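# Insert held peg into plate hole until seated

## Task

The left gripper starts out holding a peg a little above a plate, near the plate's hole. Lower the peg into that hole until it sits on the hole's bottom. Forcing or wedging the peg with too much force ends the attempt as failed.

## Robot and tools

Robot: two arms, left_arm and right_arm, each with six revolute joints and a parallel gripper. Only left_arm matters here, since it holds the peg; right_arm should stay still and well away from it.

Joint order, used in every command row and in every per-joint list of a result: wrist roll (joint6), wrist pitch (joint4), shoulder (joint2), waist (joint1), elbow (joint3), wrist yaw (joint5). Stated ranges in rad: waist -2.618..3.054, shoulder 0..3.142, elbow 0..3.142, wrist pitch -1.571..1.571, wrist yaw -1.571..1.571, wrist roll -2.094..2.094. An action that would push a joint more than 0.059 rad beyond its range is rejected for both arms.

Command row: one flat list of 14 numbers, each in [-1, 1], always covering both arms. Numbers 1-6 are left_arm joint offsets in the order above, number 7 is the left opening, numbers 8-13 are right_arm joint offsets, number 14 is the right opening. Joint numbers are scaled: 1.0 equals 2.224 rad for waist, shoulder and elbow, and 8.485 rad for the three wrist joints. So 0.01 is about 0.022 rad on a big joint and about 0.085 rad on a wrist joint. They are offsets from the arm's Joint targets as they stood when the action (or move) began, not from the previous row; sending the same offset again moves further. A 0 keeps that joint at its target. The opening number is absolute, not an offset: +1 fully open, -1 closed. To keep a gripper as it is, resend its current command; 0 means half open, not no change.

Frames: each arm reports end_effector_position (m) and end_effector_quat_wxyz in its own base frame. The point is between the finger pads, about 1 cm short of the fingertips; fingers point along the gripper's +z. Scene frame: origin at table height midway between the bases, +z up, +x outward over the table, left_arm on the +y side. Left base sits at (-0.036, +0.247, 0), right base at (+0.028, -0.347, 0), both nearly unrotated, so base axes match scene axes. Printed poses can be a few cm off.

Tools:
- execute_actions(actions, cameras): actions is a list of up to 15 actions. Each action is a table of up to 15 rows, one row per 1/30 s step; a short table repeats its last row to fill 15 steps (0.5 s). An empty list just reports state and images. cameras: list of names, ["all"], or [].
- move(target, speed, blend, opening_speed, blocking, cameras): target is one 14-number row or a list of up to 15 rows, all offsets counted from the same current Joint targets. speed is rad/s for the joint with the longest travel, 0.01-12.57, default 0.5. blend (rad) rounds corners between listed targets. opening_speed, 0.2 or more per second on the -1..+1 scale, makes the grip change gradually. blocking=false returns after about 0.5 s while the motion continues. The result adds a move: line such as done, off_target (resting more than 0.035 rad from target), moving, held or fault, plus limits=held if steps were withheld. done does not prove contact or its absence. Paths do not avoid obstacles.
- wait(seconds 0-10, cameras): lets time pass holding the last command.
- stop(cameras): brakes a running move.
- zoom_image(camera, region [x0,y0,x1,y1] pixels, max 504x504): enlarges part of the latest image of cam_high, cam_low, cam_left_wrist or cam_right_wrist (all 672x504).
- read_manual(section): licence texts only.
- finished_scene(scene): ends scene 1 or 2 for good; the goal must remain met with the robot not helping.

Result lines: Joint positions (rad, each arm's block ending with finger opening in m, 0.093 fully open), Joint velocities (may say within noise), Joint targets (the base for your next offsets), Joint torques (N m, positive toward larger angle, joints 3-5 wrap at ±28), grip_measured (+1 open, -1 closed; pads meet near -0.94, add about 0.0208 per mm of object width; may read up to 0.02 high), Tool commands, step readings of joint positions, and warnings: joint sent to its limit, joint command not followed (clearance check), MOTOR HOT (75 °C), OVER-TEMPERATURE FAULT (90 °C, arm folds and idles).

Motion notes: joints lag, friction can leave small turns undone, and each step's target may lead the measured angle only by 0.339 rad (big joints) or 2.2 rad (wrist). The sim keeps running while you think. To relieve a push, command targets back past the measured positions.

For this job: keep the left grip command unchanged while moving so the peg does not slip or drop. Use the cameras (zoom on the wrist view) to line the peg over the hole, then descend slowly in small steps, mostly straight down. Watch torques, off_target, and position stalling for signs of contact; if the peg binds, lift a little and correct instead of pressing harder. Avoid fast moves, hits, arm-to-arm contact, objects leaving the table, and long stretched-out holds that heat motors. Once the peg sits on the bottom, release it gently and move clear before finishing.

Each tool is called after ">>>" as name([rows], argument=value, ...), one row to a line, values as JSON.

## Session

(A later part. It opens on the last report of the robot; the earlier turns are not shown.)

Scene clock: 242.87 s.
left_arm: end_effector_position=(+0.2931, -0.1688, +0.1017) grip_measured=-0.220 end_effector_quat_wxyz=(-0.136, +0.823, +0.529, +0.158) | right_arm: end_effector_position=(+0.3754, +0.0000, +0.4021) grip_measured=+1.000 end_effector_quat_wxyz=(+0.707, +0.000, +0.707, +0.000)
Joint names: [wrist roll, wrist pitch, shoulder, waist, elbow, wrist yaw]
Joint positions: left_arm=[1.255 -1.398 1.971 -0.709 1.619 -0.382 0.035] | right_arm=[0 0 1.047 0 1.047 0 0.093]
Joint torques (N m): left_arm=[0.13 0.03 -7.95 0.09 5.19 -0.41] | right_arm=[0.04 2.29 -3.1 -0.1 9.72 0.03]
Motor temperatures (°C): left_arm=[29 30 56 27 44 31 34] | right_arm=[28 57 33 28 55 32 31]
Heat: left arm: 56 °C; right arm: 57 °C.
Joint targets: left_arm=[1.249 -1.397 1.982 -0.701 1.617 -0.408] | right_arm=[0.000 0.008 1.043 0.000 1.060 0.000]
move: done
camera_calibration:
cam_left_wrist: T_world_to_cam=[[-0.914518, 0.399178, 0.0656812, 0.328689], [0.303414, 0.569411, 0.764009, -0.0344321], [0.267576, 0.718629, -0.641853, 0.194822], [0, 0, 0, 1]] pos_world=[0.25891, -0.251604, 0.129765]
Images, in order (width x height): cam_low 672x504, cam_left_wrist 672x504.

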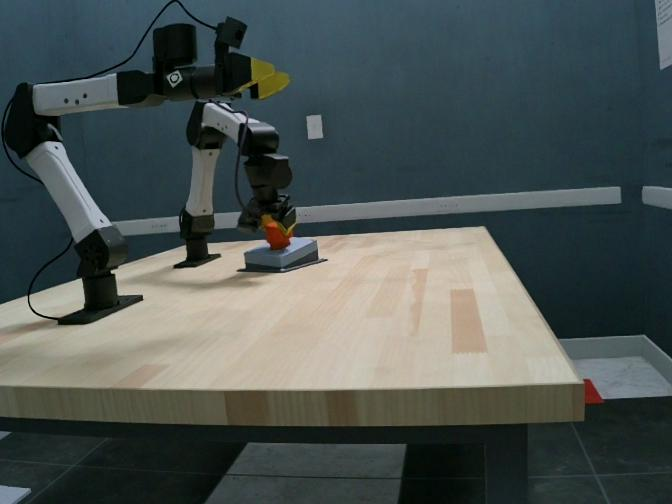

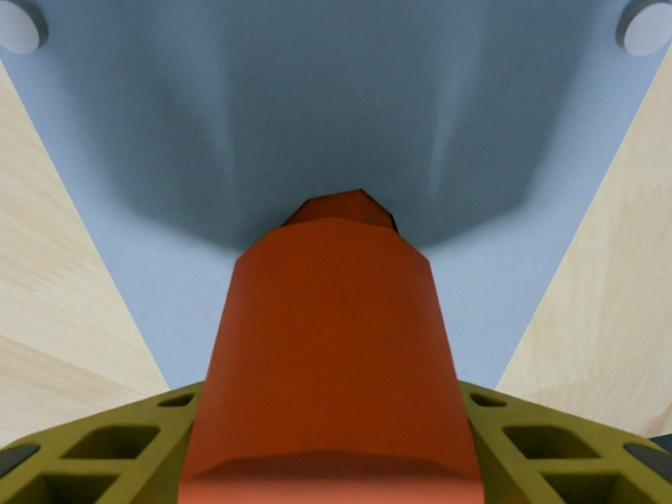

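>>> move(target=[0, 0.0012, 0, 0.00117, -0.00544, 0, -0.921165, 0,0,0,0,0,0,1.0], speed=0.04, cameras=["cam_left_wrist", "cam_low"])

>>> zoom_image(camera="cam_left_wrist", region=[265, 165, 405, 245])

>>> zoom_image(camera="cam_low", region=[250, 225, 310, 270])

Scene clock: 246.70 s.
left_arm: end_effector_position=(+0.2933, -0.1685, +0.0988) grip_measured=-0.220 end_effector_quat_wxyz=(-0.135, +0.822, +0.529, +0.158) | right_arm: end_effector_position=(+0.3754, +0.0000, +0.4021) grip_measured=+1.000 end_effector_quat_wxyz=(+0.707, +0.000, +0.707, +0.000)
Joint names: [wrist roll, wrist pitch, shoulder, waist, elbow, wrist yaw]
Joint positions: left_arm=[1.255 -1.385 1.971 -0.708 1.608 -0.382 0.035] | right_arm=[0 0 1.047 0 1.047 0 0.093]
Joint torques (N m): left_arm=[0.02 -0.05 -7.9 0.13 5.29 -0.39] | right_arm=[0.02 2.26 -3.02 -0.1 9.89 0]
Motor temperatures (°C): left_arm=[29 30 56 27 44 31 34] | right_arm=[28 57 33 28 55 32 31]
Heat: left arm: 56 °C; right arm: 57 °C.
Joint targets: left_arm=[1.249 -1.386 1.982 -0.698 1.605 -0.408] | right_arm=[0.000 0.008 1.043 0.000 1.060 0.000]
move: done
camera_calibration:
cam_left_wrist: T_world_to_cam=[[-0.915075, 0.398138, 0.0642122, 0.329105], [0.301831, 0.570538, 0.763796, -0.0317626], [0.267461, 0.718312, -0.642255, 0.192667], [0, 0, 0, 1]] pos_world=[0.259212, -0.251302, 0.126869]
Images, in order (width x height): cam_low 672x504, cam_left_wrist 672x504.

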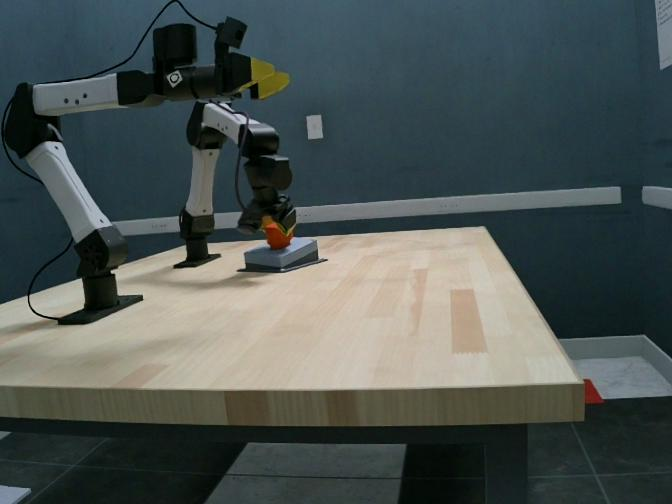

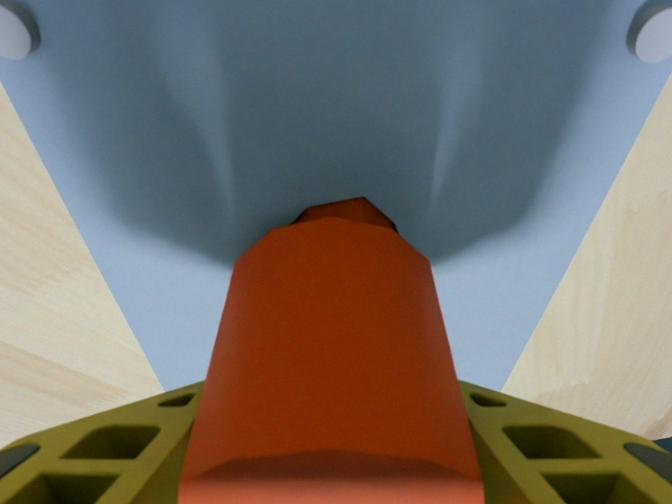

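Scaled by 3.600 from the camera's 672x504 image, which has a finer 960x720 frame.

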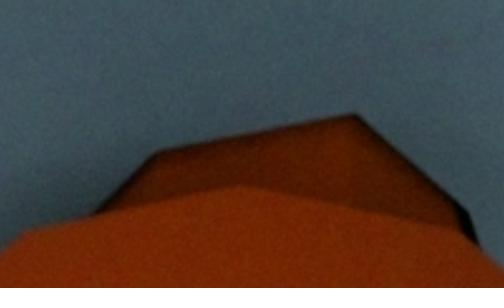

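Scaled by 8.400 from the camera's 672x504 image, which has a finer 960x720 frame.

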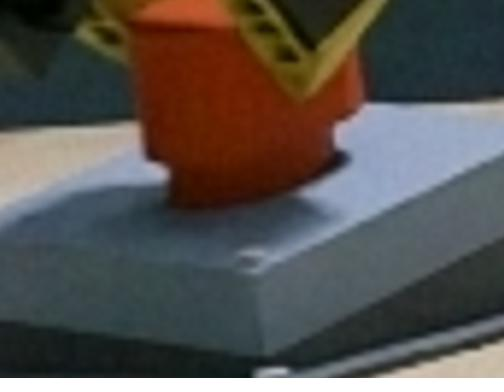

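>>> move(target=[0, 0.0008, 0, -0.0009, -0.0036, 0, -0.921165, 0,0,0,0,0,0,1.0], speed=0.04, cameras=["cam_left_wrist", "cam_low"])

>>> zoom_image(camera="cam_left_wrist", region=[265, 165, 405, 245])

>>> zoom_image(camera="cam_low", region=[250, 225, 310, 270])

Scene clock: 252.57 s.
left_arm: end_effector_position=(+0.2934, -0.1684, +0.0983) grip_measured=-0.220 end_effector_quat_wxyz=(-0.135, +0.822, +0.529, +0.158) | right_arm: end_effector_position=(+0.3754, +0.0000, +0.4021) grip_measured=+1.000 end_effector_quat_wxyz=(+0.707, +0.000, +0.707, +0.000)
Joint names: [wrist roll, wrist pitch, shoulder, waist, elbow, wrist yaw]
Joint positions: left_arm=[1.255 -1.383 1.971 -0.708 1.606 -0.382 0.035] | right_arm=[0 0 1.047 0 1.047 0 0.093]
Joint torques (N m): left_arm=[0.06 0.03 -7.75 -0.09 4.7 -0.41] | right_arm=[0.02 2.3 -3.4 -0.09 9.85 0.07]
Motor temperatures (°C): left_arm=[29 30 56 27 44 31 34] | right_arm=[28 57 33 28 55 32 31]
Heat: left arm: 56 °C; right arm: 57 °C.
Joint targets: left_arm=[1.249 -1.380 1.982 -0.700 1.597 -0.408] | right_arm=[0.000 0.008 1.043 0.000 1.060 0.000]
move: done
camera_calibration:
cam_left_wrist: T_world_to_cam=[[-0.915226, 0.397786, 0.0642453, 0.329045], [0.301638, 0.570651, 0.763788, -0.0313584], [0.267162, 0.718417, -0.642262, 0.192378], [0, 0, 0, 1]] pos_world=[0.259213, -0.251202, 0.126369]
Images, in order (width x height): cam_low 672x504, cam_left_wrist 672x504.

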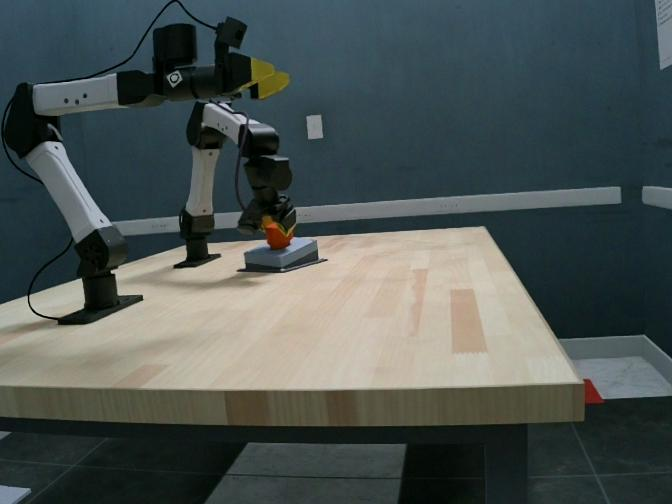

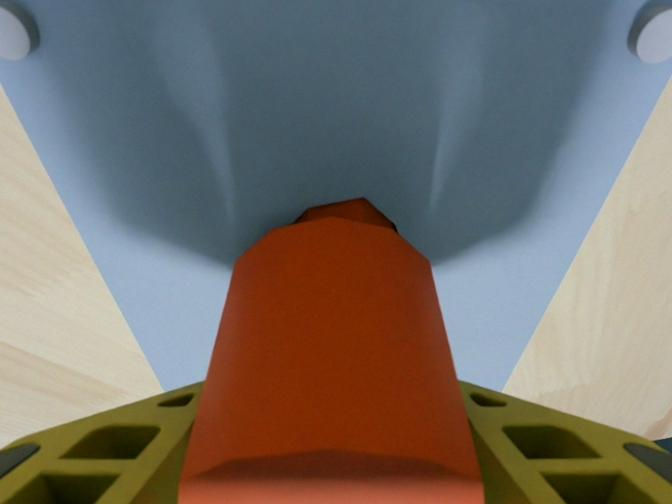

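Scaled by 3.600 from the camera's 672x504 image, which has a finer 960x720 frame.

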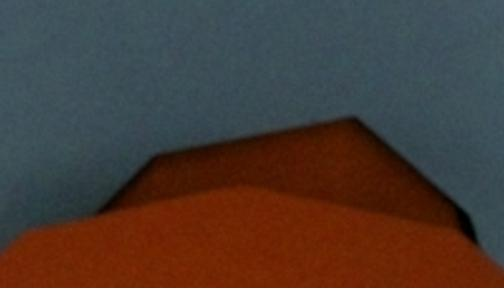

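Scaled by 8.400 from the camera's 672x504 image, which has a finer 960x720 frame.

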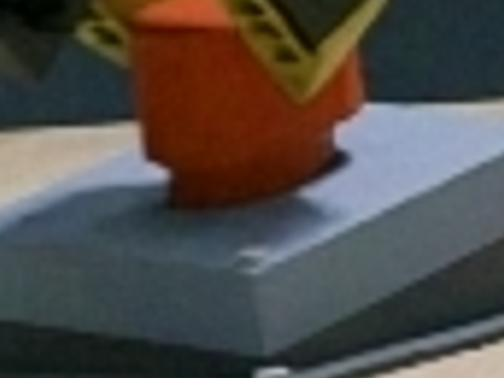

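>>> move([
  [0, 0.0006, 0, -0.0009, -0.00225, 0, -0.921165, 0,0,0,0,0,0,1.0],
  [0, -0.0004, 0, -0.0018, 0.0034, 0, -0.921165, 0,0,0,0,0,0,1.0],
  [0, -0.0004, 0, -0.0018, 0.0034, 0, 0.5, 0,0,0,0,0,0,1.0],
], speed=0.04, opening_speed=0.6, cameras=["cam_left_wrist", "cam_low"])

>>> zoom_image(camera="cam_left_wrist", region=[265, 165, 405, 245])

>>> zoom_image(camera="cam_low", region=[250, 225, 310, 270])

Scene clock: 260.77 s.
left_arm: end_effector_position=(+0.2944, -0.1673, +0.0987) grip_measured=+0.498 end_effector_quat_wxyz=(-0.137, +0.822, +0.528, +0.163) | right_arm: end_effector_position=(+0.3754, +0.0000, +0.4021) grip_measured=+1.000 end_effector_quat_wxyz=(+0.707, +0.000, +0.707, +0.000)
Joint names: [wrist roll, wrist pitch, shoulder, waist, elbow, wrist yaw]
Joint positions: left_arm=[1.255 -1.382 1.971 -0.708 1.605 -0.392 0.069] | right_arm=[0 0 1.047 0 1.047 0 0.093]
Joint torques (N m): left_arm=[0.06 -0.06 -8.13 -0.17 5.53 -0.31] | right_arm=[0 2.32 -3.19 -0.02 10.04 0.01]
Motor temperatures (°C): left_arm=[29 30 56 27 44 31 34] | right_arm=[28 58 33 28 56 32 31]
Heat: left arm: 56 °C; right arm: 58 °C.
Joint targets: left_arm=[1.249 -1.383 1.982 -0.704 1.605 -0.408] | right_arm=[0.000 0.008 1.043 0.000 1.060 0.000]
move: done
camera_calibration:
cam_left_wrist: T_world_to_cam=[[-0.914718, 0.39944, 0.0611495, 0.329977], [0.297707, 0.563812, 0.770381, -0.0332322], [0.273244, 0.722885, -0.634645, 0.189729], [0, 0, 0, 1]] pos_world=[0.259887, -0.250221, 0.125834]
Images, in order (width x height): cam_low 672x504, cam_left_wrist 672x504.

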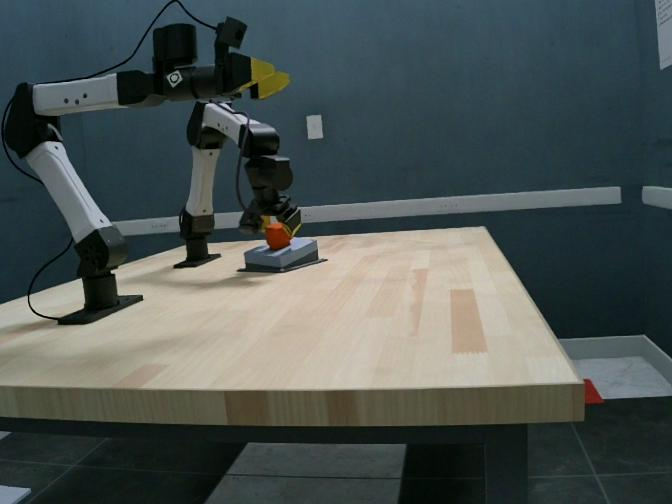

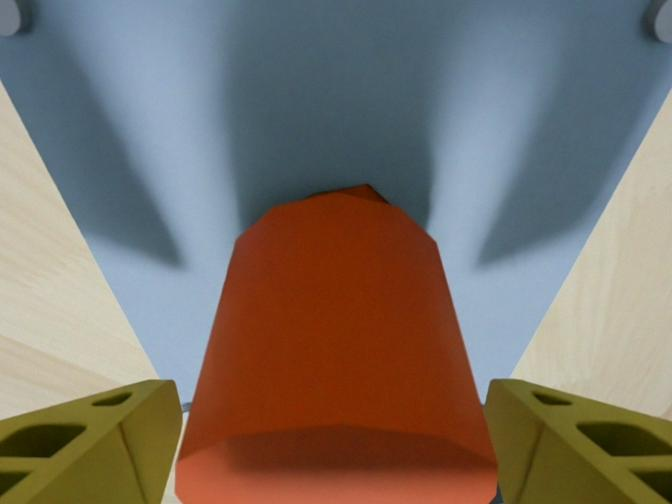

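Scaled by 3.600 from the camera's 672x504 image, which has a finer 960x720 frame.

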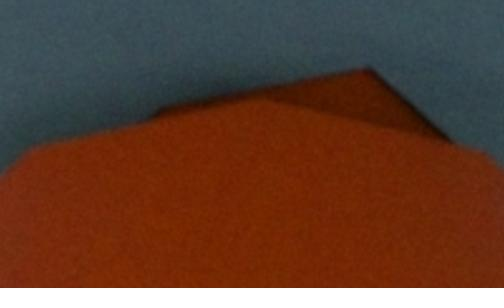

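Scaled by 8.400 from the camera's 672x504 image, which has a finer 960x720 frame.

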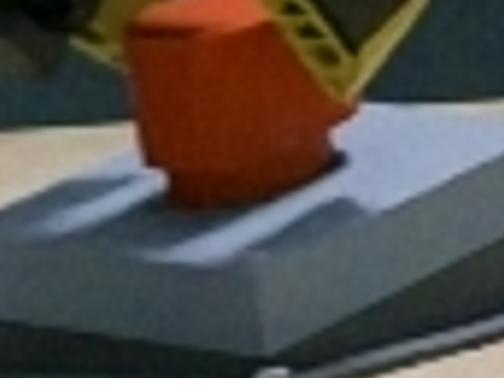

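>>> move([
  [0, 0, 0, 0, 0, 0, 0.9, 0,0,0,0,0,0,1.0],
  [0, -0.02004, 0, -0.0080, 0.0764, 0, 0.9, 0,0,0,0,0,0,1.0],
], speed=[0.1, 0.2], opening_speed=1.0, cameras=["cam_left_wrist", "cam_low"])

>>> zoom_image(camera="cam_low", region=[240, 205, 320, 275])

>>> zoom_image(camera="cam_left_wrist", region=[170, 60, 500, 310])

Scene clock: 266.80 s.
left_arm: end_effector_position=(+0.2932, -0.1703, +0.1356) grip_measured=+0.897 end_effector_quat_wxyz=(-0.139, +0.824, +0.524, +0.163) | right_arm: end_effector_position=(+0.3754, +0.0000, +0.4021) grip_measured=+1.000 end_effector_quat_wxyz=(+0.707, +0.000, +0.707, +0.000)
Joint names: [wrist roll, wrist pitch, shoulder, waist, elbow, wrist yaw]
Joint positions: left_arm=[1.255 -1.534 1.971 -0.717 1.75 -0.393 0.088] | right_arm=[0 0 1.047 0 1.047 0 0.093]
Joint torques (N m): left_arm=[0.08 -0.22 -7.88 -1.14 7.43 -0.32] | right_arm=[0.06 2.34 -3.02 0.06 9.92 0.04]
Motor temperatures (°C): left_arm=[29 30 56 27 44 31 34] | right_arm=[28 58 33 28 56 32 31]
Heat: left arm: 56 °C; right arm: 58 °C.
Joint targets: left_arm=[1.249 -1.553 1.982 -0.722 1.774 -0.408] | right_arm=[0.000 0.008 1.043 0.000 1.060 0.000]
move: done
camera_calibration:
cam_left_wrist: T_world_to_cam=[[-0.910531, 0.407876, 0.0676068, 0.327188], [0.306896, 0.557215, 0.771574, -0.0635982], [0.277035, 0.72329, -0.632537, 0.21432], [0, 0, 0, 1]] pos_world=[0.258059, -0.25303, 0.162516]
Images, in order (width x height): cam_low 672x504, cam_left_wrist 672x504.

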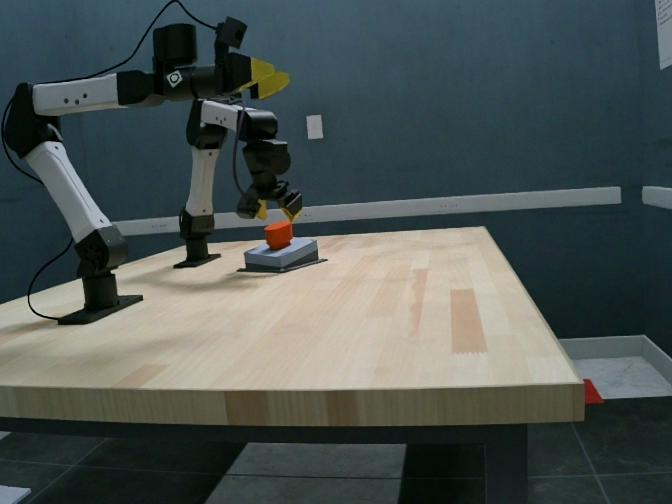

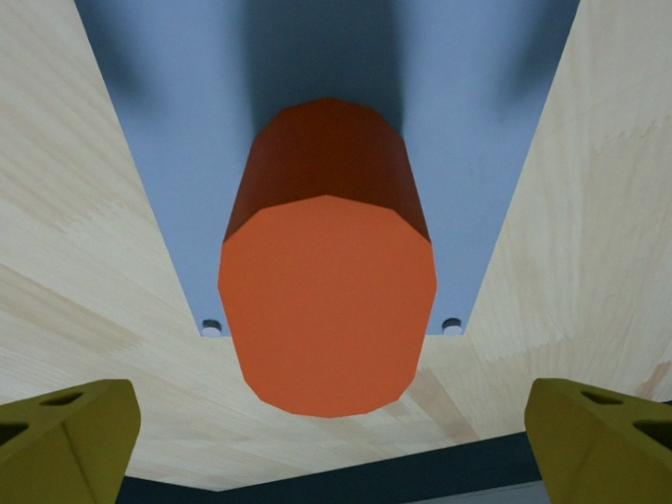

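Scaled by 6.300 from the camera's 672x504 image, which has a finer 960x720 frame.

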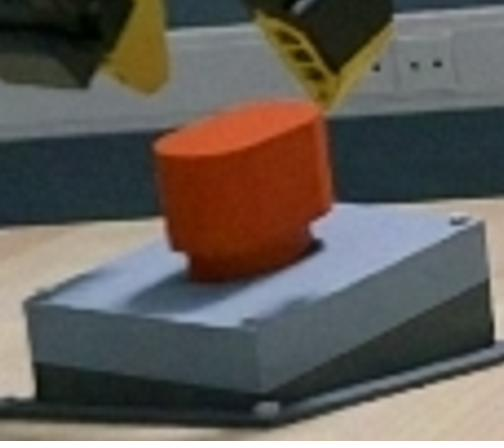

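Scaled by 1.527 from the camera's 672x504 image, which has a finer 960x720 frame.

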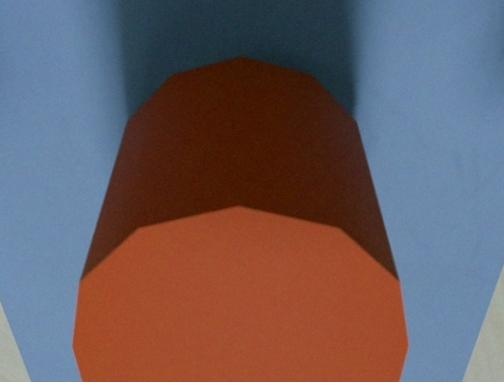

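>>> finished_scene(scene=2)

The scene is finished: the task was done.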